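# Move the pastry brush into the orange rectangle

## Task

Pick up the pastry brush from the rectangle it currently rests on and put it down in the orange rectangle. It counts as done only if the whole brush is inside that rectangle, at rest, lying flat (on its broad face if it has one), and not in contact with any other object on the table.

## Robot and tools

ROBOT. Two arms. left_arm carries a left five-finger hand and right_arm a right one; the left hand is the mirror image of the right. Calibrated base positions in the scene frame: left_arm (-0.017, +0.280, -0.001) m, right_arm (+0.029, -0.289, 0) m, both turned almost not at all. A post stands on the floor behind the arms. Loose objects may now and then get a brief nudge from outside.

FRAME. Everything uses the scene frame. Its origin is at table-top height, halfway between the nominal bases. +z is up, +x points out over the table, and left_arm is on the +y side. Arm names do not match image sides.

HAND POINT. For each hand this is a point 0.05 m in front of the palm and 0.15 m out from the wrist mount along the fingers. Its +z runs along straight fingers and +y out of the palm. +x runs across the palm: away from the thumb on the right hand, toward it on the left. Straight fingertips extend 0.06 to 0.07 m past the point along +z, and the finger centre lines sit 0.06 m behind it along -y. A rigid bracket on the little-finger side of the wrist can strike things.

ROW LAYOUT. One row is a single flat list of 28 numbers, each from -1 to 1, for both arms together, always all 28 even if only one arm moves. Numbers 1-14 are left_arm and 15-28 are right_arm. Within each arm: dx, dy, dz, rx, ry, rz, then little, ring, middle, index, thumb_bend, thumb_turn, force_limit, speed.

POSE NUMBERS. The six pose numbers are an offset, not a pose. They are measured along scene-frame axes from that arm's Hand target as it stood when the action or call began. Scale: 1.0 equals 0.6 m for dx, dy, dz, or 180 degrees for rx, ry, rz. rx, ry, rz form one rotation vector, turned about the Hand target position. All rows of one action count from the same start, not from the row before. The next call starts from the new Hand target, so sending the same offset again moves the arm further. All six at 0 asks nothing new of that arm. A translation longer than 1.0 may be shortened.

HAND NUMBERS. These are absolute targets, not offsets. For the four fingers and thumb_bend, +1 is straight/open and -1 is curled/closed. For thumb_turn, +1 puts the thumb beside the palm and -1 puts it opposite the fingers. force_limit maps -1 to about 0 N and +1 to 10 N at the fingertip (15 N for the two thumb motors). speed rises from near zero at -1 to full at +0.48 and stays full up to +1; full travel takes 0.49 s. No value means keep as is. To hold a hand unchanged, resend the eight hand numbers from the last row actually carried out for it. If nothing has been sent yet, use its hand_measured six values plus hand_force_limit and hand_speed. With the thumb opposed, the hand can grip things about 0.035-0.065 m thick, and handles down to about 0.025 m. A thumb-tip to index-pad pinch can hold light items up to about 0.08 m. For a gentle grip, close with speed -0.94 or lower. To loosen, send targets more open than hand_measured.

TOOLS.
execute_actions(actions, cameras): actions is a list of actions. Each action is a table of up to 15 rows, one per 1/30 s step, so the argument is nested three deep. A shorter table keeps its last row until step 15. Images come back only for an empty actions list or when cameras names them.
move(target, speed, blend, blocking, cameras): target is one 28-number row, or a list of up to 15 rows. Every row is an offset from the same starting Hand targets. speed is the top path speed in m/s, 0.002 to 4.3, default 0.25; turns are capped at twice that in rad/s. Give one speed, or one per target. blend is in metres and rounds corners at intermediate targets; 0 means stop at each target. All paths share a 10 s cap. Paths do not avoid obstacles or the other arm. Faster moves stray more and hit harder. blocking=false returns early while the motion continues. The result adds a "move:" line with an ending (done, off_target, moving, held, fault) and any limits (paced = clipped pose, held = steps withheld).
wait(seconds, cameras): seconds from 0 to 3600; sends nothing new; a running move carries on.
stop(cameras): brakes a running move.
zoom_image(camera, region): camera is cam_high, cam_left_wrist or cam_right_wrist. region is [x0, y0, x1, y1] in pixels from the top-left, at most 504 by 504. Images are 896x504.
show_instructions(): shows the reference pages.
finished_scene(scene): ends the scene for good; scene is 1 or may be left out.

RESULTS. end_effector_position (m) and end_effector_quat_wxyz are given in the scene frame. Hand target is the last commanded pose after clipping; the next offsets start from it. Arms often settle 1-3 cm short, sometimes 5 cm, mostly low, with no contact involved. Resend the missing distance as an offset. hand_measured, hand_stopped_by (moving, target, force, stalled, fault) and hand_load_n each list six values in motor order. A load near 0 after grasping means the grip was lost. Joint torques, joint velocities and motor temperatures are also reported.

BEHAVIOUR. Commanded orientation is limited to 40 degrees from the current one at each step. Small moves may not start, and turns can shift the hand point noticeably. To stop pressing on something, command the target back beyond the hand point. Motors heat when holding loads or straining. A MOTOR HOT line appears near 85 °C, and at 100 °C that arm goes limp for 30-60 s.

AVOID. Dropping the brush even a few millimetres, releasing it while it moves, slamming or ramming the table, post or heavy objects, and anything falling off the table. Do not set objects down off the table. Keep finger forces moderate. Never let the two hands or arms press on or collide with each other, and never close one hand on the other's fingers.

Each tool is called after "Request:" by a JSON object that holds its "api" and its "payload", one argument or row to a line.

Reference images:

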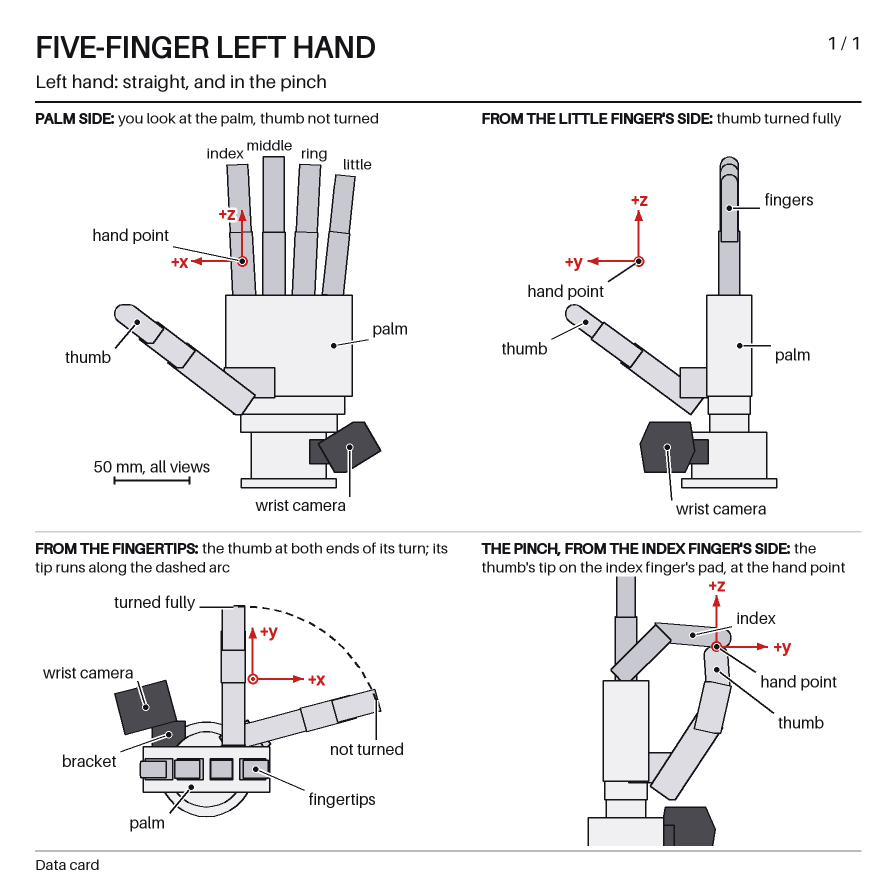

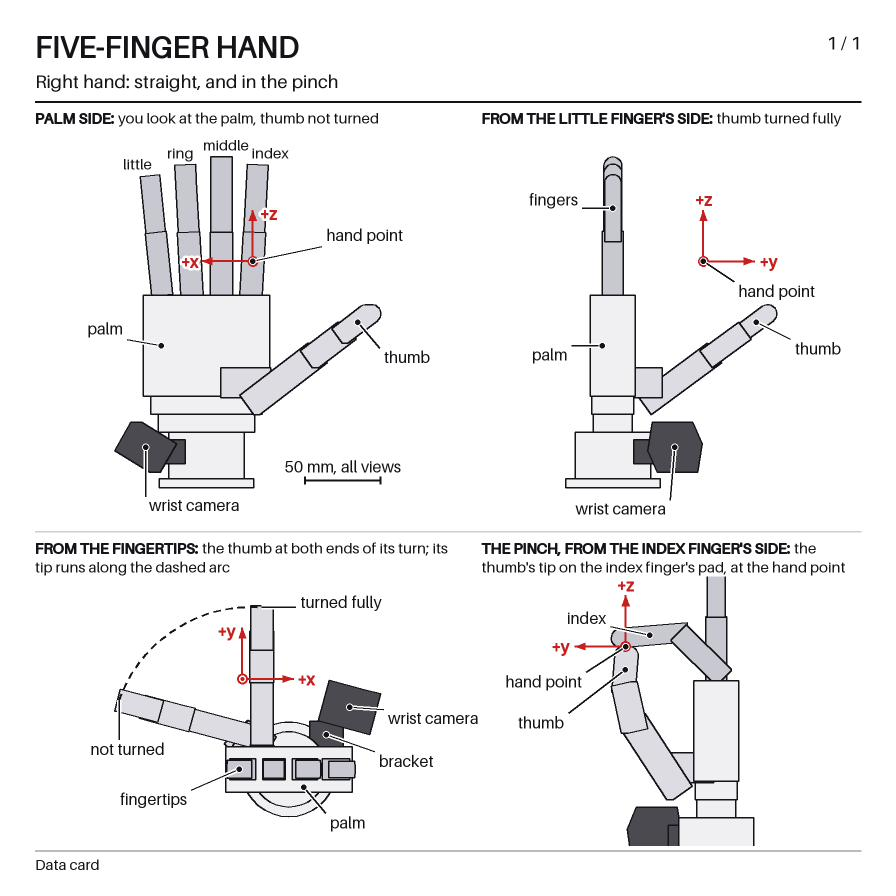

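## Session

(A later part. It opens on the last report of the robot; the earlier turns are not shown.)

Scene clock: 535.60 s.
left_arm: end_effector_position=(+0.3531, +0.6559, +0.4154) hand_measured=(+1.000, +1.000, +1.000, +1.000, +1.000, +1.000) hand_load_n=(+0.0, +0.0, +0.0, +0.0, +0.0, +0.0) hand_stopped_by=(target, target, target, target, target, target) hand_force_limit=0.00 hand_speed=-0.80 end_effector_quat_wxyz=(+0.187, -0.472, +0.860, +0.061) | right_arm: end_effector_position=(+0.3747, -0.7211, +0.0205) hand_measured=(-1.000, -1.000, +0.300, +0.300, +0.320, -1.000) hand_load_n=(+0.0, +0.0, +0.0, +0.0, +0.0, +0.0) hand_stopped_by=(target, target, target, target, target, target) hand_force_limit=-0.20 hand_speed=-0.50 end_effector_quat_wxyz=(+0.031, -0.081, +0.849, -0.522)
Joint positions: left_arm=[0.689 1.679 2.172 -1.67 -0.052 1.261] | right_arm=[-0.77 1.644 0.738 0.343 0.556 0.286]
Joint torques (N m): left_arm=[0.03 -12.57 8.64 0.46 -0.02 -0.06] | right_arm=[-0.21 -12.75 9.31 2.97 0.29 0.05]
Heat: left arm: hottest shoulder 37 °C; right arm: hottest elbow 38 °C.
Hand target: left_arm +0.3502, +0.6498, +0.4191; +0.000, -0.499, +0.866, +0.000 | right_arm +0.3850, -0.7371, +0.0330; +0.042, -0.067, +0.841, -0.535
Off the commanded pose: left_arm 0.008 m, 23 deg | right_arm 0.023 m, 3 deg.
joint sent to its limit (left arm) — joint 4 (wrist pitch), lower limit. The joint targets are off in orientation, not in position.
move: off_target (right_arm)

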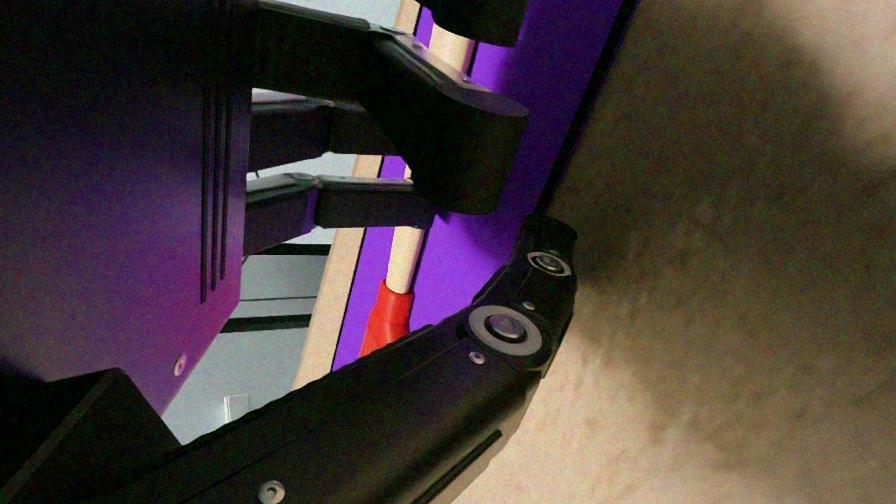

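Request:
{"api": "move", "payload": {
  "target": [0,0,0,0,0,0,1,1,1,1,1,1,0,-0.8,0,0,0.04,0,0,0,-1,-1,0.3,0.3,0.32,-1,-0.2,-0.5],
  "cameras": ["cam_right_wrist"],
  "speed": 0.06
}}

Scene clock: 539.37 s.
left_arm: end_effector_position=(+0.3531, +0.6559, +0.4154) hand_measured=(+1.000, +1.000, +1.000, +1.000, +1.000, +1.000) hand_load_n=(+0.0, +0.0, +0.0, +0.0, +0.0, +0.0) hand_stopped_by=(target, target, target, target, target, target) hand_force_limit=0.00 hand_speed=-0.80 end_effector_quat_wxyz=(+0.187, -0.472, +0.860, +0.061) | right_arm: end_effector_position=(+0.3730, -0.7194, +0.0305) hand_measured=(-1.000, -1.000, +0.300, +0.300, +0.320, -1.000) hand_load_n=(+0.0, +0.0, +0.0, +0.0, +0.0, +0.0) hand_stopped_by=(target, target, target, target, target, target) hand_force_limit=-0.20 hand_speed=-0.50 end_effector_quat_wxyz=(+0.029, -0.083, +0.851, -0.518)
Joint positions: left_arm=[0.689 1.679 2.172 -1.67 -0.052 1.261] | right_arm=[-0.77 1.612 0.745 0.293 0.556 0.287]
Joint torques (N m): left_arm=[0.09 -12.51 8.65 0.46 -0.02 -0.06] | right_arm=[-0.15 -14.86 10.28 2.19 0.29 0.04]
Heat: left arm: hottest shoulder 37 °C; right arm: hottest elbow 38 °C.
Hand target: left_arm +0.3502, +0.6498, +0.4191; +0.000, -0.499, +0.866, +0.000 | right_arm +0.3849, -0.7370, +0.0569; +0.042, -0.067, +0.841, -0.535
Off the commanded pose: left_arm 0.008 m, 23 deg | right_arm 0.034 m, 3 deg.
joint sent to its limit (left arm) — joint 4 (wrist pitch), lower limit. The joint targets are off in orientation, not in position.
move: off_target (right_arm)

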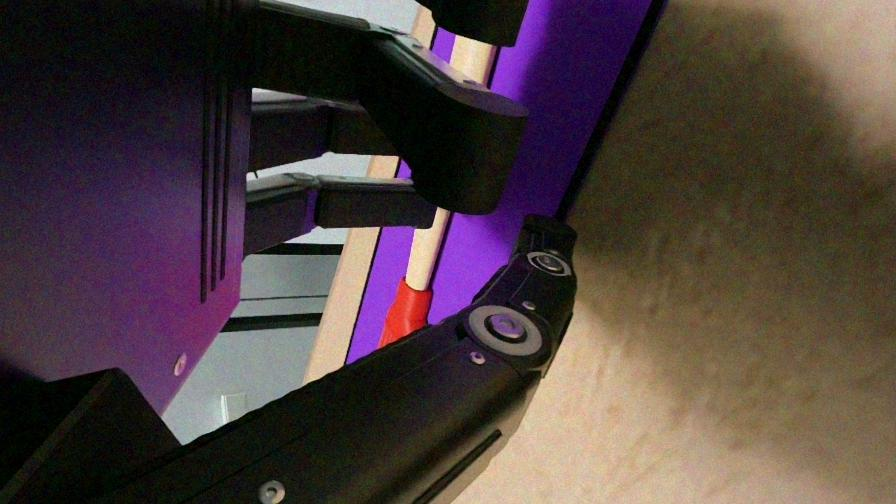

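Request:
{"api": "move", "payload": {
  "target": [0,0,0,0,0,0,1,1,1,1,1,1,0,-0.8,0.015,-0.035,0.024,0,0,0,-1,-1,0.3,0.3,0.32,-1,-0.2,-0.5],
  "cameras": ["cam_right_wrist"],
  "speed": 0.06
}}

Scene clock: 544.20 s.
left_arm: end_effector_position=(+0.3531, +0.6559, +0.4154) hand_measured=(+1.000, +1.000, +1.000, +1.000, +1.000, +1.000) hand_load_n=(+0.0, +0.5, +0.0, +0.0, +0.0, +0.0) hand_stopped_by=(target, target, target, target, target, target) hand_force_limit=0.00 hand_speed=-0.80 end_effector_quat_wxyz=(+0.187, -0.472, +0.860, +0.061) | right_arm: end_effector_position=(+0.3832, -0.7412, +0.0518) hand_measured=(-1.000, -1.000, +0.300, +0.300, +0.320, -1.000) hand_load_n=(+0.0, +0.0, +0.0, +0.0, +0.0, +0.0) hand_stopped_by=(target, target, target, target, target, target) hand_force_limit=-0.20 hand_speed=-0.50 end_effector_quat_wxyz=(+0.033, -0.075, +0.848, -0.523)
Joint positions: left_arm=[0.689 1.679 2.172 -1.67 -0.052 1.261] | right_arm=[-0.789 1.612 0.815 0.242 0.544 0.287]
Joint torques (N m): left_arm=[0.03 -12.57 8.65 0.46 -0.02 -0.06] | right_arm=[-0.21 -13.98 10.99 2.28 0.11 -0.05]
Heat: left arm: hottest shoulder 37 °C; right arm: hottest elbow 39 °C.
Hand target: left_arm +0.3502, +0.6498, +0.4191; +0.000, -0.499, +0.866, +0.000 | right_arm +0.3939, -0.7582, +0.0715; +0.042, -0.066, +0.841, -0.535
Off the commanded pose: left_arm 0.008 m, 23 deg | right_arm 0.028 m, 2 deg.
joint sent to its limit (left arm) — joint 4 (wrist pitch), lower limit. The joint targets are off in orientation, not in position.
move: off_target (right_arm)

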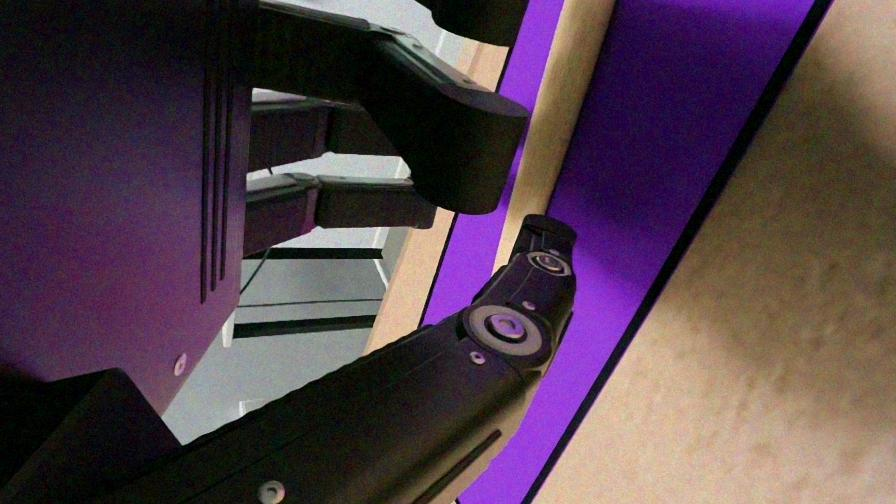

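Request:
{"api": "move", "payload": {
  "target": [0,0,0,0,0,0,1,1,1,1,1,1,0,-0.8,0.0245,-0.0343,0,0,0,0.062,-1,-1,0.3,0.3,0.32,-1,-0.2,-0.5],
  "cameras": ["cam_right_wrist","cam_high"],
  "speed": 0.06
}}

Scene clock: 568.97 s.
left_arm: end_effector_position=(+0.3531, +0.6559, +0.4154) hand_measured=(+1.000, +1.000, +1.000, +1.000, +1.000, +1.000) hand_load_n=(+0.0, +0.0, +0.0, +0.0, +0.0, +0.0) hand_stopped_by=(target, target, target, target, target, target) hand_force_limit=0.00 hand_speed=-0.80 end_effector_quat_wxyz=(+0.187, -0.472, +0.860, +0.061) | right_arm: end_effector_position=(+0.3966, -0.7571, +0.0533) hand_measured=(-1.000, -1.000, +0.300, +0.300, +0.320, -1.000) hand_load_n=(+0.0, +0.0, +0.0, +0.0, +0.0, +0.0) hand_stopped_by=(target, target, target, target, target, target) hand_force_limit=-0.20 hand_speed=-0.50 end_effector_quat_wxyz=(+0.087, -0.153, +0.842, -0.509)
Joint positions: left_arm=[0.689 1.679 2.172 -1.67 -0.052 1.261] | right_arm=[-0.857 1.638 0.852 0.274 0.311 0.16]
Joint torques (N m): left_arm=[0.09 -12.51 8.64 0.46 -0.02 -0.06] | right_arm=[-0.21 -13.45 11.34 3.08 0.01 -0.15]
Heat: left arm: hottest shoulder 37 °C; right arm: hottest elbow 40 °C.
Hand target: left_arm +0.3502, +0.6498, +0.4191; +0.000, -0.499, +0.866, +0.000 | right_arm +0.4086, -0.7787, +0.0716; +0.094, -0.148, +0.830, -0.529
Off the commanded pose: left_arm 0.008 m, 23 deg | right_arm 0.031 m, 3 deg.
joint sent to its limit (left arm) — joint 4 (wrist pitch), lower limit. The joint targets are off in orientation, not in position.
move: off_target (right_arm)
Images, in order (width x height): cam_high 896x504, cam_right_wrist 896x504.

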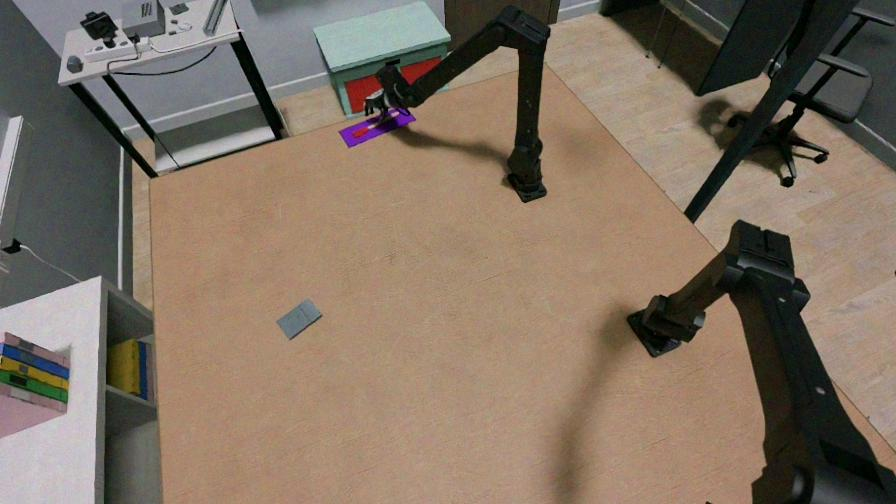

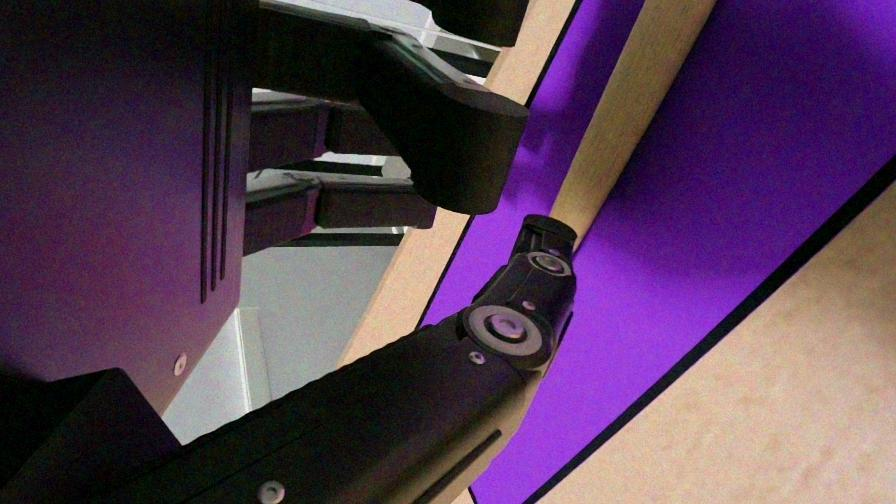

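Request:
{"api": "move", "payload": {
  "target": [0,0,0,0,0,0,1,1,1,1,1,1,0,-0.8,0,0,-0.04,0,0,0,-1,-1,0.3,0.3,0.32,-1,-0.2,-0.5],
  "cameras": [],
  "speed": 0.04
}}

Scene clock: 583.00 s.
left_arm: end_effector_position=(+0.3531, +0.6559, +0.4154) hand_measured=(+1.000, +1.000, +1.000, +1.000, +1.000, +1.000) hand_load_n=(+0.0, +0.0, +0.0, +0.0, +0.0, +0.0) hand_stopped_by=(target, target, target, target, target, target) hand_force_limit=0.00 hand_speed=-0.80 end_effector_quat_wxyz=(+0.187, -0.472, +0.860, +0.061) | right_arm: end_effector_position=(+0.4016, -0.7629, +0.0365) hand_measured=(-1.000, -1.000, +0.300, +0.300, +0.320, -1.000) hand_load_n=(+0.0, +0.0, +0.0, +0.0, +0.0, +0.0) hand_stopped_by=(target, target, target, target, target, target) hand_force_limit=-0.20 hand_speed=-0.50 end_effector_quat_wxyz=(+0.090, -0.151, +0.839, -0.515)
Joint positions: left_arm=[0.689 1.679 2.172 -1.67 -0.052 1.261] | right_arm=[-0.857 1.692 0.852 0.343 0.311 0.159]
Joint torques (N m): left_arm=[0.09 -12.57 8.65 0.46 -0.02 -0.06] | right_arm=[-0.26 -13.98 9.73 3.14 0 -0.12]
Heat: left arm: hottest shoulder 37 °C; right arm: hottest elbow 41 °C.
Hand target: left_arm +0.3502, +0.6498, +0.4191; +0.000, -0.499, +0.866, +0.000 | right_arm +0.4087, -0.7787, +0.0476; +0.094, -0.148, +0.830, -0.529
Off the commanded pose: left_arm 0.008 m, 23 deg | right_arm 0.021 m, 2 deg.
joint sent to its limit (left arm) — joint 4 (wrist pitch), lower limit. The joint targets are off in orientation, not in position.
move: off_target (right_arm)

Request:
{"api": "move", "payload": {
  "target": [0,0,0,0,0,0,1,1,1,1,1,1,0,-0.8,-0.012,0.015,-0.022,0,0,0,-1,-1,0.3,0.3,0.32,-1,-0.2,-0.5],
  "cameras": ["cam_right_wrist"],
  "speed": 0.03
}}

Request:
{"api": "zoom_image", "payload": {
  "camera": "cam_right_wrist",
  "region": [390, 60, 750, 400]
}}

Scene clock: 588.73 s.
left_arm: end_effector_position=(+0.3531, +0.6559, +0.4154) hand_measured=(+1.000, +1.000, +1.000, +1.000, +1.000, +1.000) hand_load_n=(+0.0, +0.0, +0.0, +0.0, +0.0, +0.0) hand_stopped_by=(target, target, target, target, target, target) hand_force_limit=0.00 hand_speed=-0.80 end_effector_quat_wxyz=(+0.187, -0.472, +0.860, +0.061) | right_arm: end_effector_position=(+0.4046, -0.7665, +0.0392) hand_measured=(-1.000, -1.000, +0.300, +0.300, +0.320, -1.000) hand_load_n=(+0.0, +0.0, +0.0, +0.0, +0.0, -0.5) hand_stopped_by=(target, target, target, target, target, target) hand_force_limit=-0.20 hand_speed=-0.50 end_effector_quat_wxyz=(+0.097, -0.147, +0.831, -0.527)
Joint positions: left_arm=[0.689 1.679 2.172 -1.67 -0.052 1.261] | right_arm=[-0.857 1.7 0.845 0.391 0.311 0.159]
Joint torques (N m): left_arm=[0.09 -12.57 8.65 0.46 -0.02 -0.06] | right_arm=[-0.15 -13.92 6.97 3.18 0.01 -0.11]
Heat: left arm: hottest shoulder 37 °C; right arm: hottest elbow 41 °C.
Hand target: left_arm +0.3502, +0.6498, +0.4191; +0.000, -0.499, +0.866, +0.000 | right_arm +0.4015, -0.7697, +0.0343; +0.094, -0.148, +0.830, -0.529
Off the commanded pose: left_arm 0.008 m, 23 deg | right_arm 0.007 m, 0 deg.
joint sent to its limit (left arm) — joint 4 (wrist pitch), lower limit. The joint targets are off in orientation, not in position.
move: done

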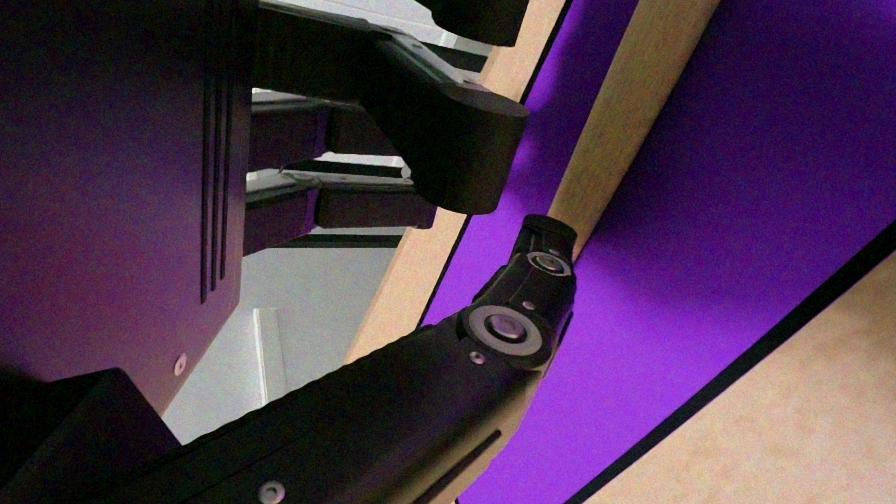

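Scaled by 1.400 from the camera's image (finer frame: 1280x720).

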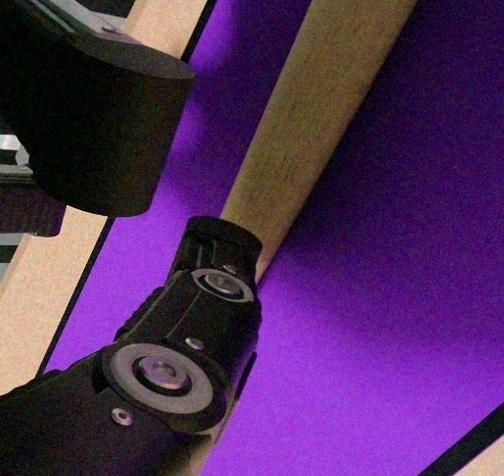

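Request:
{"api": "move", "payload": {
  "target": [0,0,0,0,0,0,1,1,1,1,1,1,0,-0.8,-0.011,0.014,-0.008,0,0,0,-1,-1,0.3,0.3,0.32,-1,-0.2,-0.5],
  "cameras": [],
  "speed": 0.04
}}

Scene clock: 592.60 s.
left_arm: end_effector_position=(+0.3531, +0.6559, +0.4154) hand_measured=(+1.000, +1.000, +1.000, +1.000, +1.000, +1.000) hand_load_n=(+0.0, +0.5, +0.0, +0.0, +0.0, +0.0) hand_stopped_by=(target, target, target, target, target, target) hand_force_limit=0.00 hand_speed=-0.80 end_effector_quat_wxyz=(+0.187, -0.472, +0.860, +0.061) | right_arm: end_effector_position=(+0.3970, -0.7575, +0.0286) hand_measured=(-1.000, -1.000, +0.300, +0.300, +0.320, -1.000) hand_load_n=(+0.0, +0.0, +0.0, +0.0, +0.0, +0.0) hand_stopped_by=(target, target, target, target, target, target) hand_force_limit=-0.20 hand_speed=-0.50 end_effector_quat_wxyz=(+0.095, -0.148, +0.834, -0.523)
Joint positions: left_arm=[0.689 1.679 2.172 -1.67 -0.052 1.261] | right_arm=[-0.857 1.7 0.811 0.416 0.311 0.159]
Joint torques (N m): left_arm=[0.03 -12.57 8.65 0.46 -0.02 -0.06] | right_arm=[-0.15 -14.45 6.79 3.14 0.03 -0.11]
Heat: left arm: hottest shoulder 37 °C; right arm: hottest elbow 41 °C.
Hand target: left_arm +0.3502, +0.6498, +0.4191; +0.000, -0.499, +0.866, +0.000 | right_arm +0.3949, -0.7613, +0.0295; +0.094, -0.148, +0.830, -0.529
Off the commanded pose: left_arm 0.008 m, 23 deg | right_arm 0.004 m, 1 deg.
joint sent to its limit (left arm) — joint 4 (wrist pitch), lower limit. The joint targets are off in orientation, not in position.
move: done

Request:
{"api": "move", "payload": {
  "target": [0,0,0,0,0,0,1,1,1,1,1,1,0,-0.8,0,0,-0.015,0,0,0,-1,-1,0.3,0.3,0.32,-1,-0.2,-0.5],
  "cameras": ["cam_right_wrist"],
  "speed": 0.03
}}

Request:
{"api": "zoom_image", "payload": {
  "camera": "cam_right_wrist",
  "region": [390, 60, 750, 400]
}}

Scene clock: 596.30 s.
left_arm: end_effector_position=(+0.3531, +0.6559, +0.4154) hand_measured=(+1.000, +1.000, +1.000, +1.000, +1.000, +1.000) hand_load_n=(+0.0, +0.0, +0.0, +0.0, +0.0, +0.0) hand_stopped_by=(target, target, target, target, target, target) hand_force_limit=0.00 hand_speed=-0.80 end_effector_quat_wxyz=(+0.187, -0.472, +0.860, +0.061) | right_arm: end_effector_position=(+0.3976, -0.7582, +0.0245) hand_measured=(-1.000, -1.000, +0.300, +0.300, +0.320, -1.000) hand_load_n=(+0.0, +0.0, +0.0, +0.0, +0.0, +0.0) hand_stopped_by=(target, target, target, target, target, target) hand_force_limit=-0.20 hand_speed=-0.50 end_effector_quat_wxyz=(+0.097, -0.147, +0.832, -0.527)
Joint positions: left_arm=[0.689 1.679 2.172 -1.67 -0.052 1.261] | right_arm=[-0.857 1.713 0.806 0.442 0.311 0.159]
Joint torques (N m): left_arm=[0.09 -12.57 8.65 0.47 -0.02 -0.06] | right_arm=[-0.09 -13.8 6.68 3.11 0.03 -0.11]
Heat: left arm: hottest shoulder 37 °C; right arm: hottest elbow 41 °C.
Hand target: left_arm +0.3502, +0.6498, +0.4191; +0.000, -0.499, +0.866, +0.000 | right_arm +0.3949, -0.7613, +0.0207; +0.094, -0.148, +0.830, -0.529
Off the commanded pose: left_arm 0.008 m, 23 deg | right_arm 0.006 m, 0 deg.
joint sent to its limit (left arm) — joint 4 (wrist pitch), lower limit. The joint targets are off in orientation, not in position.
move: done

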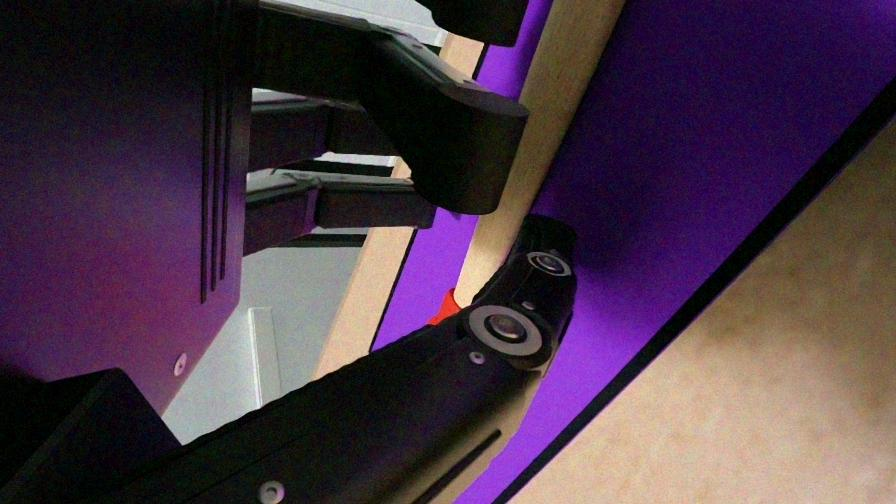

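Scaled by 1.400 from the camera's image (finer frame: 1280x720).

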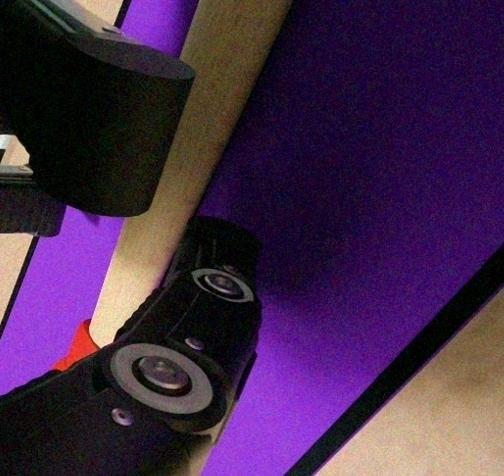

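Request:
{"api": "move", "payload": {
  "target": [0,0,0,0,0,0,1,1,1,1,1,1,0,-0.8,0,0,-0.006,0,0,0,-1,-1,0.3,0.3,0.32,-1,-0.2,-0.5],
  "cameras": [],
  "speed": 0.03
}}

Scene clock: 598.93 s.
left_arm: end_effector_position=(+0.3531, +0.6559, +0.4154) hand_measured=(+1.000, +1.000, +1.000, +1.000, +1.000, +1.000) hand_load_n=(+0.0, +0.0, +0.0, +0.0, +0.0, +0.0) hand_stopped_by=(target, target, target, target, target, target) hand_force_limit=0.00 hand_speed=-0.80 end_effector_quat_wxyz=(+0.187, -0.472, +0.860, +0.061) | right_arm: end_effector_position=(+0.3981, -0.7588, +0.0217) hand_measured=(-1.000, -1.000, +0.300, +0.300, +0.320, -1.000) hand_load_n=(+0.0, +0.0, +0.0, +0.0, +0.0, +0.0) hand_stopped_by=(target, target, target, target, target, target) hand_force_limit=-0.20 hand_speed=-0.50 end_effector_quat_wxyz=(+0.097, -0.147, +0.831, -0.527)
Joint positions: left_arm=[0.689 1.679 2.172 -1.67 -0.052 1.261] | right_arm=[-0.857 1.722 0.806 0.453 0.311 0.159]
Joint torques (N m): left_arm=[0.09 -12.51 8.65 0.46 -0.02 -0.06] | right_arm=[-0.09 -13.8 6.53 3 0.03 -0.11]
Heat: left arm: hottest shoulder 37 °C; right arm: hottest elbow 41 °C.
Hand target: left_arm +0.3502, +0.6498, +0.4191; +0.000, -0.499, +0.866, +0.000 | right_arm +0.3949, -0.7613, +0.0169; +0.094, -0.148, +0.830, -0.529
Off the commanded pose: left_arm 0.008 m, 23 deg | right_arm 0.006 m, 0 deg.
joint sent to its limit (left arm) — joint 4 (wrist pitch), lower limit. The joint targets are off in orientation, not in position.
move: done

Request:
{"api": "move", "payload": {
  "target": [0,0,0,0,0,0,1,1,1,1,1,1,0,-0.8,0,0,0,0,0,0,-1,-1,-0.1,-0.1,0.32,-1,-0.4,-0.9],
  "cameras": ["cam_right_wrist"],
  "speed": 0.03
}}

Request:
{"api": "zoom_image", "payload": {
  "camera": "cam_right_wrist",
  "region": [390, 60, 750, 400]
}}

Scene clock: 605.23 s.
left_arm: end_effector_position=(+0.3531, +0.6559, +0.4154) hand_measured=(+1.000, +1.000, +1.000, +1.000, +1.000, +1.000) hand_load_n=(+0.0, +0.0, +0.0, +0.0, +0.0, +0.0) hand_stopped_by=(target, target, target, target, target, target) hand_force_limit=0.00 hand_speed=-0.80 end_effector_quat_wxyz=(+0.187, -0.472, +0.860, +0.061) | right_arm: end_effector_position=(+0.3984, -0.7591, +0.0222) hand_measured=(-1.000, -1.000, -0.100, -0.100, +0.320, -1.000) hand_load_n=(+0.0, +0.0, +0.5, +0.5, +0.5, +0.5) hand_stopped_by=(target, target, target, target, target, target) hand_force_limit=-0.40 hand_speed=-0.90 end_effector_quat_wxyz=(+0.098, -0.146, +0.831, -0.528)
Joint positions: left_arm=[0.689 1.679 2.172 -1.67 -0.052 1.261] | right_arm=[-0.857 1.722 0.806 0.455 0.311 0.159]
Joint torques (N m): left_arm=[0.09 -12.57 8.65 0.46 -0.02 -0.05] | right_arm=[-0.09 -13.8 6.49 3.06 0.03 -0.11]
Heat: left arm: hottest shoulder 37 °C; right arm: hottest elbow 41 °C.
Hand target: left_arm +0.3502, +0.6498, +0.4191; +0.000, -0.499, +0.866, +0.000 | right_arm +0.3949, -0.7613, +0.0169; +0.094, -0.148, +0.830, -0.529
Off the commanded pose: left_arm 0.008 m, 23 deg | right_arm 0.007 m, 0 deg.
joint sent to its limit (left arm) — joint 4 (wrist pitch), lower limit. The joint targets are off in orientation, not in position.
move: done

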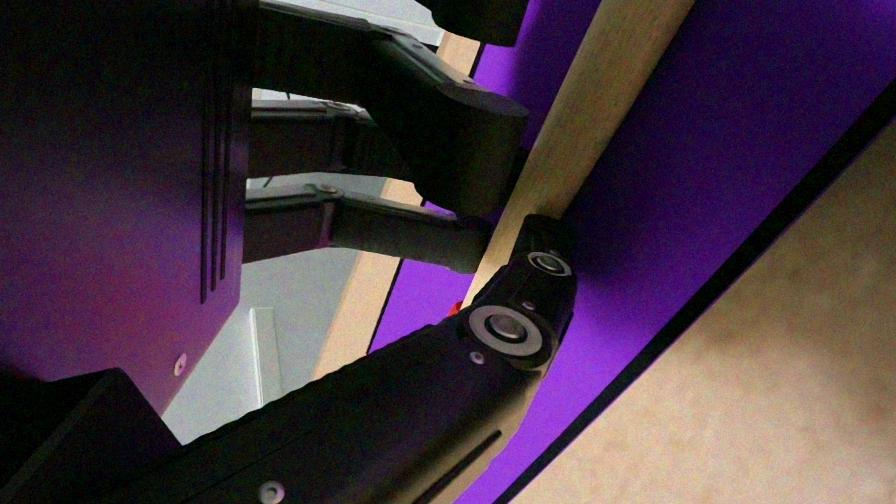

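Scaled by 1.400 from the camera's image (finer frame: 1280x720).

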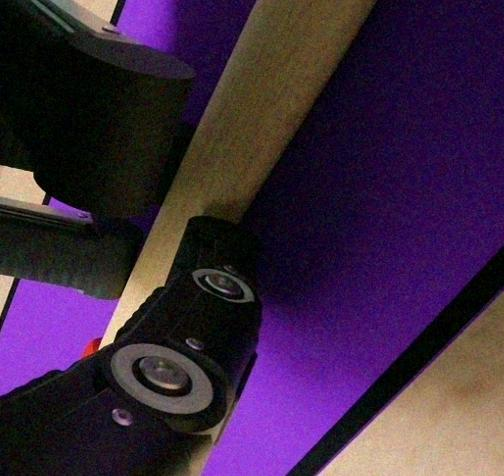

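Request:
{"api": "move", "payload": {
  "target": [0,0,0,0,0,0,1,1,1,1,1,1,0,-0.8,0,0,0,0,0,0,-1,-1,-0.35,-0.35,0.32,-1,-0.4,-0.94],
  "cameras": ["cam_right_wrist"],
  "speed": 0.03
}}

Request:
{"api": "zoom_image", "payload": {
  "camera": "cam_right_wrist",
  "region": [390, 60, 750, 400]
}}

Scene clock: 612.27 s.
left_arm: end_effector_position=(+0.3531, +0.6559, +0.4154) hand_measured=(+1.000, +1.000, +1.000, +1.000, +1.000, +1.000) hand_load_n=(+0.0, +0.0, +0.0, +0.0, +0.0, +0.0) hand_stopped_by=(target, target, target, target, target, target) hand_force_limit=0.00 hand_speed=-0.80 end_effector_quat_wxyz=(+0.187, -0.472, +0.860, +0.061) | right_arm: end_effector_position=(+0.3991, -0.7599, +0.0236) hand_measured=(-1.000, -1.000, -0.122, -0.350, +0.320, -1.000) hand_load_n=(+0.0, +0.0, +0.0, +0.0, +0.0, +0.0) hand_stopped_by=(target, target, force, target, target, target) hand_force_limit=-0.40 hand_speed=-0.94 end_effector_quat_wxyz=(+0.099, -0.146, +0.829, -0.530)
Joint positions: left_arm=[0.689 1.679 2.172 -1.67 -0.052 1.261] | right_arm=[-0.857 1.722 0.806 0.461 0.311 0.159]
Joint torques (N m): left_arm=[0.03 -12.57 8.65 0.46 -0.02 -0.06] | right_arm=[-0.15 -13.86 6.48 2.85 0.04 -0.11]
Heat: left arm: hottest shoulder 37 °C; right arm: hottest elbow 40 °C.
Hand target: left_arm +0.3502, +0.6498, +0.4191; +0.000, -0.499, +0.866, +0.000 | right_arm +0.3948, -0.7614, +0.0170; +0.094, -0.148, +0.830, -0.529
Off the commanded pose: left_arm 0.008 m, 23 deg | right_arm 0.008 m, 1 deg.
joint sent to its limit (left arm) — joint 4 (wrist pitch), lower limit. The joint targets are off in orientation, not in position.
move: done

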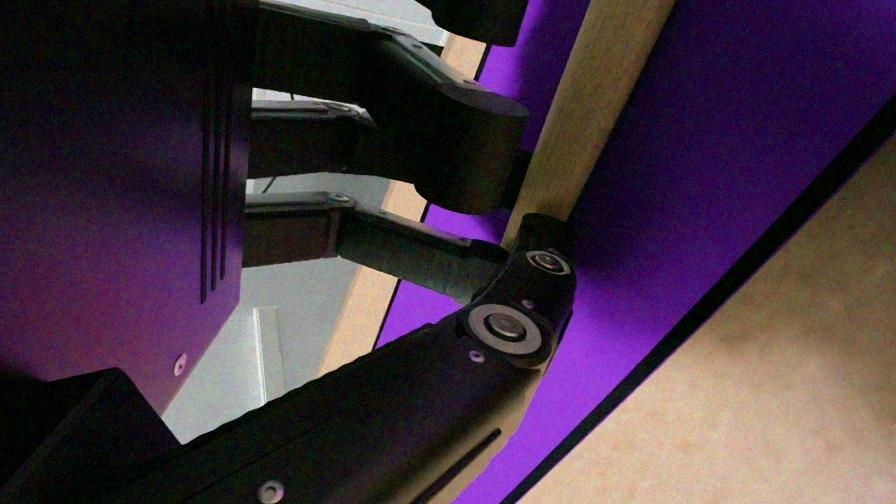

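Scaled by 1.400 from the camera's image (finer frame: 1280x720).

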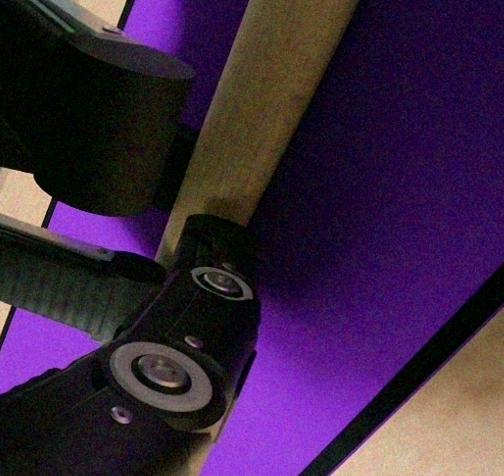

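Request:
{"api": "move", "payload": {
  "target": [
    [0,0,0,0,0,0,1,1,1,1,1,1,0,-0.8,0,0,0,0,0,0,-1,-1,0.3,0.3,0.32,-1,-0.4,-0.3],
    [0,0,0,0,0,0,1,1,1,1,1,1,0,-0.8,0,0.01,0.065,0,0,0,-1,-1,0.3,0.3,0.28,-1,-0.4,-0.3],
    [0,0,0,0,0,0,1,1,1,1,1,1,0,-0.8,0,0.03,0.065,-0.0336,0.0923,0.0516,-1,-1,0.3,0.3,0.28,-1,-0.4,-0.3]
  ],
  "cameras": ["cam_right_wrist"],
  "speed": 0.06
}}

Scene clock: 651.80 s.
left_arm: end_effector_position=(+0.3531, +0.6559, +0.4154) hand_measured=(+1.000, +1.000, +1.000, +1.000, +1.000, +1.000) hand_load_n=(+0.0, +0.0, +0.0, +0.0, +0.0, +0.0) hand_stopped_by=(target, target, target, target, target, target) hand_force_limit=0.00 hand_speed=-0.80 end_effector_quat_wxyz=(+0.187, -0.472, +0.860, +0.061) | right_arm: end_effector_position=(+0.3853, -0.7381, +0.0361) hand_measured=(-1.000, -1.000, +0.300, +0.300, +0.280, -1.000) hand_load_n=(+0.0, +0.0, +0.0, +0.0, +0.0, +0.0) hand_stopped_by=(target, target, target, target, target, target) hand_force_limit=-0.40 hand_speed=-0.30 end_effector_quat_wxyz=(+0.004, -0.293, +0.801, -0.521)
Joint positions: left_arm=[0.689 1.679 2.172 -1.67 -0.052 1.261] | right_arm=[-0.807 1.64 0.804 0.329 0.349 -0.157]
Joint torques (N m): left_arm=[0.03 -12.57 8.65 0.47 -0.02 -0.05] | right_arm=[1.03 -16.09 8.85 2.25 0.2 -0.14]
Heat: left arm: hottest shoulder 37 °C; right arm: hottest elbow 39 °C.
Hand target: left_arm +0.3502, +0.6498, +0.4191; +0.000, -0.499, +0.866, +0.000 | right_arm +0.3948, -0.7433, +0.0558; +0.008, -0.294, +0.792, -0.535
Off the commanded pose: left_arm 0.008 m, 23 deg | right_arm 0.023 m, 2 deg.
joint sent to its limit (left arm) — joint 4 (wrist pitch), lower limit. The joint targets are off in orientation, not in position.
move: off_target (right_arm); target 2's new numbers were sent with right_arm's hand 0.014 m and 1 deg from that target

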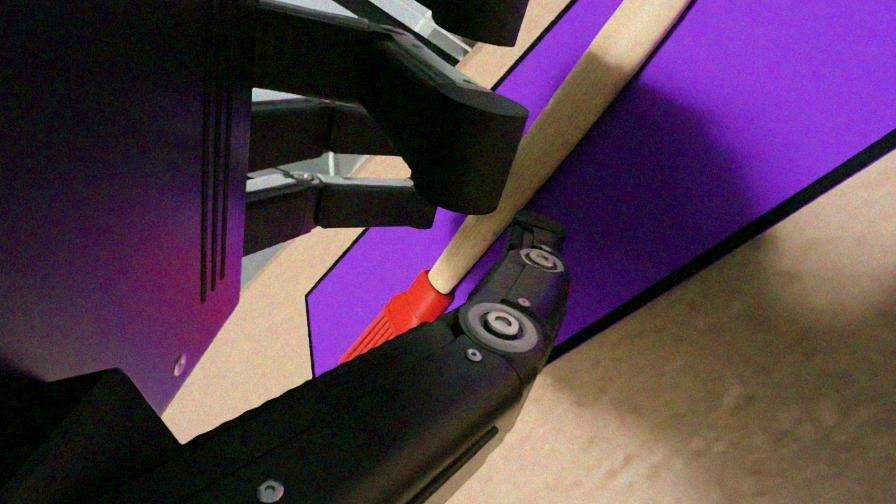

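Request:
{"api": "move", "payload": {
  "target": [0,0,0,0,0,0,1,1,1,1,1,1,0,-0.8,0.011,-0.024,0.004,0,0,0,-1,-1,0.3,0.3,0.28,-1,-0.4,-0.3],
  "cameras": ["cam_right_wrist"],
  "speed": 0.05
}}

Scene clock: 670.70 s.
left_arm: end_effector_position=(+0.3531, +0.6559, +0.4154) hand_measured=(+1.000, +1.000, +1.000, +1.000, +1.000, +1.000) hand_load_n=(+0.0, +0.0, +0.0, +0.0, +0.0, +0.0) hand_stopped_by=(target, target, target, target, target, target) hand_force_limit=0.00 hand_speed=-0.80 end_effector_quat_wxyz=(+0.187, -0.472, +0.860, +0.061) | right_arm: end_effector_position=(+0.3899, -0.7420, +0.0415) hand_measured=(-1.000, -1.000, +0.300, +0.300, +0.280, -1.000) hand_load_n=(+0.0, +0.0, +0.0, +0.0, +0.0, +0.0) hand_stopped_by=(target, target, target, target, target, target) hand_force_limit=-0.40 hand_speed=-0.30 end_effector_quat_wxyz=(+0.005, -0.297, +0.799, -0.522)
Joint positions: left_arm=[0.689 1.679 2.172 -1.67 -0.052 1.261] | right_arm=[-0.807 1.64 0.823 0.314 0.344 -0.163]
Joint torques (N m): left_arm=[0.03 -12.57 8.65 0.46 -0.02 -0.06] | right_arm=[0.09 -13.63 10.86 2.22 0.03 -0.13]
Heat: left arm: hottest shoulder 37 °C; right arm: hottest elbow 39 °C.
Hand target: left_arm +0.3502, +0.6498, +0.4191; +0.000, -0.499, +0.866, +0.000 | right_arm +0.4014, -0.7578, +0.0583; +0.008, -0.294, +0.792, -0.535
Off the commanded pose: left_arm 0.008 m, 23 deg | right_arm 0.026 m, 2 deg.
joint sent to its limit (left arm) — joint 4 (wrist pitch), lower limit. The joint targets are off in orientation, not in position.
move: off_target (right_arm)

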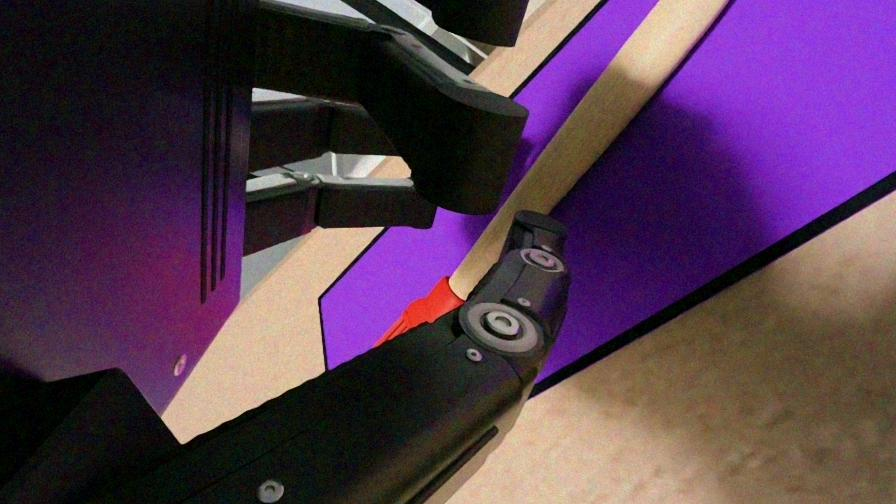

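Request:
{"api": "move", "payload": {
  "target": [0,0,0,0,0,0,1,1,1,1,1,1,0,-0.8,0.003,-0.013,-0.022,0,0,0,-1,-1,0.3,0.3,0.28,-1,-0.4,-0.3],
  "cameras": ["cam_right_wrist"],
  "speed": 0.04
}}

Scene clock: 674.33 s.
left_arm: end_effector_position=(+0.3531, +0.6559, +0.4154) hand_measured=(+1.000, +1.000, +1.000, +1.000, +1.000, +1.000) hand_load_n=(+0.0, +0.0, +0.0, +0.5, +0.0, +0.0) hand_stopped_by=(target, target, target, target, target, target) hand_force_limit=0.00 hand_speed=-0.80 end_effector_quat_wxyz=(+0.187, -0.472, +0.860, +0.061) | right_arm: end_effector_position=(+0.3901, -0.7439, +0.0267) hand_measured=(-1.000, -1.000, +0.300, +0.300, +0.280, -1.000) hand_load_n=(+0.0, +0.0, -0.5, +0.0, +0.0, +0.0) hand_stopped_by=(target, target, target, target, target, target) hand_force_limit=-0.40 hand_speed=-0.30 end_effector_quat_wxyz=(+0.003, -0.302, +0.803, -0.514)
Joint positions: left_arm=[0.689 1.679 2.172 -1.67 -0.052 1.261] | right_arm=[-0.811 1.675 0.829 0.323 0.336 -0.167]
Joint torques (N m): left_arm=[0.09 -12.51 8.65 0.46 -0.02 -0.05] | right_arm=[-0.26 -13.74 10.85 3.07 0.03 -0.13]
Heat: left arm: hottest shoulder 37 °C; right arm: hottest elbow 40 °C.
Hand target: left_arm +0.3502, +0.6498, +0.4191; +0.000, -0.499, +0.866, +0.000 | right_arm +0.4031, -0.7656, +0.0451; +0.008, -0.294, +0.792, -0.535
Off the commanded pose: left_arm 0.008 m, 23 deg | right_arm 0.031 m, 3 deg.
joint sent to its limit (left arm) — joint 4 (wrist pitch), lower limit. The joint targets are off in orientation, not in position.
move: off_target (right_arm)

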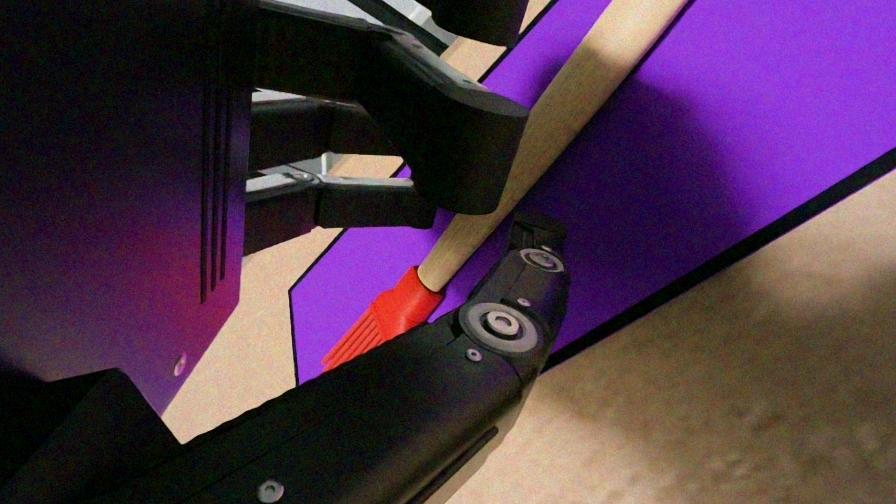

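Request:
{"api": "move", "payload": {
  "target": [0,0,0,0,0,0,1,1,1,1,1,1,0,-0.8,0.002,-0.014,-0.014,0,0,0,-1,-1,0.3,0.3,0.28,-1,-0.4,-0.3],
  "cameras": ["cam_right_wrist"],
  "speed": 0.04
}}

Scene clock: 679.20 s.
left_arm: end_effector_position=(+0.3531, +0.6559, +0.4154) hand_measured=(+1.000, +1.000, +1.000, +1.000, +1.000, +1.000) hand_load_n=(+0.0, +0.0, +0.0, +0.5, +0.0, +0.0) hand_stopped_by=(target, target, target, target, target, target) hand_force_limit=0.00 hand_speed=-0.80 end_effector_quat_wxyz=(+0.187, -0.472, +0.860, +0.061) | right_arm: end_effector_position=(+0.3914, -0.7526, +0.0195) hand_measured=(-1.000, -1.000, +0.300, +0.300, +0.280, -1.000) hand_load_n=(+0.0, +0.0, +0.0, +0.0, +0.0, +0.0) hand_stopped_by=(target, target, target, target, target, target) hand_force_limit=-0.40 hand_speed=-0.30 end_effector_quat_wxyz=(+0.003, -0.301, +0.803, -0.515)
Joint positions: left_arm=[0.689 1.679 2.172 -1.67 -0.052 1.261] | right_arm=[-0.822 1.707 0.845 0.342 0.327 -0.172]
Joint torques (N m): left_arm=[0.03 -12.57 8.65 0.46 -0.02 -0.05] | right_arm=[-0.15 -14.15 10.69 3.33 0.02 -0.13]
Heat: left arm: hottest shoulder 37 °C; right arm: hottest elbow 40 °C.
Hand target: left_arm +0.3502, +0.6498, +0.4191; +0.000, -0.499, +0.866, +0.000 | right_arm +0.4044, -0.7738, +0.0366; +0.008, -0.294, +0.792, -0.535
Off the commanded pose: left_arm 0.008 m, 23 deg | right_arm 0.030 m, 3 deg.
joint sent to its limit (left arm) — joint 4 (wrist pitch), lower limit. The joint targets are off in orientation, not in position.
move: off_target (right_arm)

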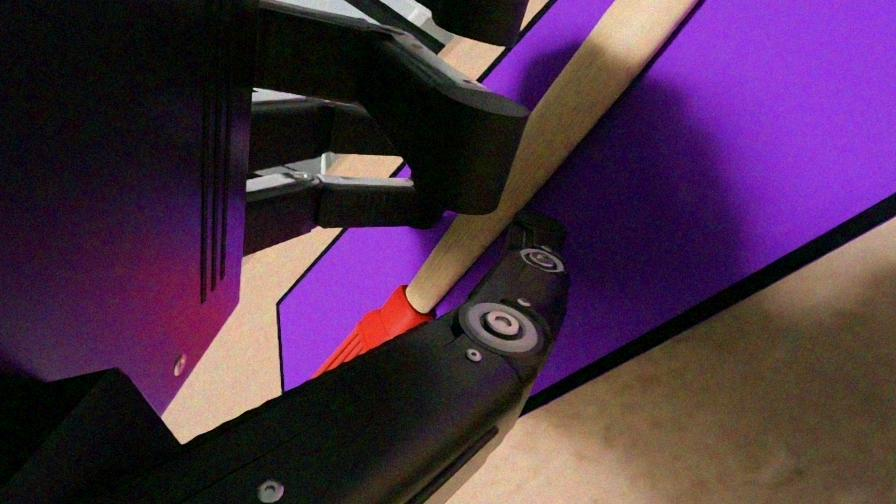

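Request:
{"api": "move", "payload": {
  "target": [0,0,0,0,0,0,1,1,1,1,1,1,0,-0.8,0,0,-0.009,0,0,0,-1,-1,0.3,0.3,0.28,-1,-0.4,-0.3],
  "cameras": ["cam_right_wrist"],
  "speed": 0.04
}}

Request:
{"api": "zoom_image", "payload": {
  "camera": "cam_right_wrist",
  "region": [390, 60, 750, 400]
}}

Scene clock: 682.67 s.
left_arm: end_effector_position=(+0.3531, +0.6559, +0.4154) hand_measured=(+1.000, +1.000, +1.000, +1.000, +1.000, +1.000) hand_load_n=(+0.0, +0.0, +0.5, +0.0, +0.0, +0.0) hand_stopped_by=(target, target, target, target, target, target) hand_force_limit=0.00 hand_speed=-0.80 end_effector_quat_wxyz=(+0.187, -0.472, +0.860, +0.061) | right_arm: end_effector_position=(+0.3929, -0.7544, +0.0185) hand_measured=(-1.000, -1.000, +0.300, +0.300, +0.280, -1.000) hand_load_n=(+0.0, +0.0, +0.0, -0.5, +0.0, +0.0) hand_stopped_by=(target, target, target, target, target, target) hand_force_limit=-0.40 hand_speed=-0.30 end_effector_quat_wxyz=(+0.004, -0.300, +0.801, -0.519)
Joint positions: left_arm=[0.689 1.679 2.172 -1.67 -0.052 1.261] | right_arm=[-0.822 1.714 0.845 0.359 0.327 -0.172]
Joint torques (N m): left_arm=[0.09 -12.51 8.65 0.46 -0.02 -0.05] | right_arm=[-0.15 -13.68 10.44 3.04 0.02 -0.13]
Heat: left arm: hottest shoulder 37 °C; right arm: hottest elbow 41 °C.
Hand target: left_arm +0.3502, +0.6498, +0.4191; +0.000, -0.499, +0.866, +0.000 | right_arm +0.4044, -0.7738, +0.0312; +0.008, -0.294, +0.792, -0.535
Off the commanded pose: left_arm 0.008 m, 23 deg | right_arm 0.026 m, 2 deg.
joint sent to its limit (left arm) — joint 4 (wrist pitch), lower limit. The joint targets are off in orientation, not in position.
move: off_target (right_arm)

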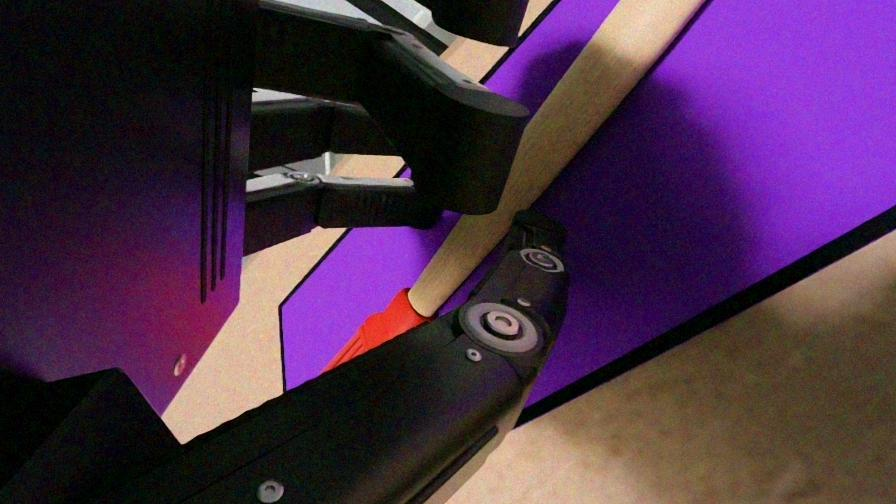

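Scaled by 1.400 from the camera's image (finer frame: 1280x720).

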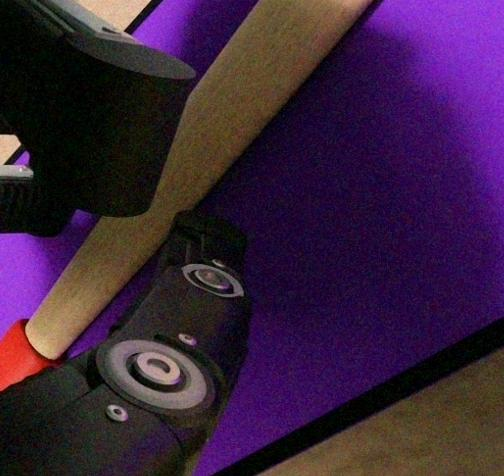

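Request:
{"api": "move", "payload": {
  "target": [
    [0,0,0,0,0,0,1,1,1,1,1,1,0,-0.8,0,0,0.004,0,0,0,-1,-1,0.1,0.1,0.28,-1,-0.4,-0.8],
    [0,0,0,0,0,0,1,1,1,1,1,1,0,-0.8,-0.002,0.003,-0.004,0,0,0,-1,-1,0.1,0.1,0.28,-1,-0.4,-0.8]
  ],
  "cameras": [],
  "speed": 0.04
}}

Scene clock: 689.70 s.
left_arm: end_effector_position=(+0.3531, +0.6559, +0.4154) hand_measured=(+1.000, +1.000, +1.000, +1.000, +1.000, +1.000) hand_load_n=(+0.0, +0.0, +0.0, +0.0, +0.0, +0.0) hand_stopped_by=(target, target, target, target, target, target) hand_force_limit=0.00 hand_speed=-0.80 end_effector_quat_wxyz=(+0.187, -0.472, +0.860, +0.061) | right_arm: end_effector_position=(+0.3948, -0.7565, +0.0199) hand_measured=(-1.000, -1.000, +0.100, +0.100, +0.280, -1.000) hand_load_n=(+0.0, +0.0, +0.0, +0.0, +0.0, +0.5) hand_stopped_by=(target, target, target, target, target, target) hand_force_limit=-0.40 hand_speed=-0.80 end_effector_quat_wxyz=(+0.006, -0.298, +0.799, -0.522)
Joint positions: left_arm=[0.689 1.679 2.172 -1.67 -0.052 1.261] | right_arm=[-0.822 1.718 0.848 0.368 0.327 -0.172]
Joint torques (N m): left_arm=[0.03 -12.57 8.64 0.46 -0.02 -0.06] | right_arm=[-0.15 -13.8 9.66 3.04 0.04 -0.11]
Heat: left arm: hottest shoulder 37 °C; right arm: hottest elbow 42 °C.
Hand target: left_arm +0.3502, +0.6498, +0.4191; +0.000, -0.499, +0.866, +0.000 | right_arm +0.4032, -0.7720, +0.0288; +0.008, -0.294, +0.792, -0.535
Off the commanded pose: left_arm 0.008 m, 23 deg | right_arm 0.020 m, 2 deg.
joint sent to its limit (left arm) — joint 4 (wrist pitch), lower limit. The joint targets are off in orientation, not in position.
move: off_target (right_arm)


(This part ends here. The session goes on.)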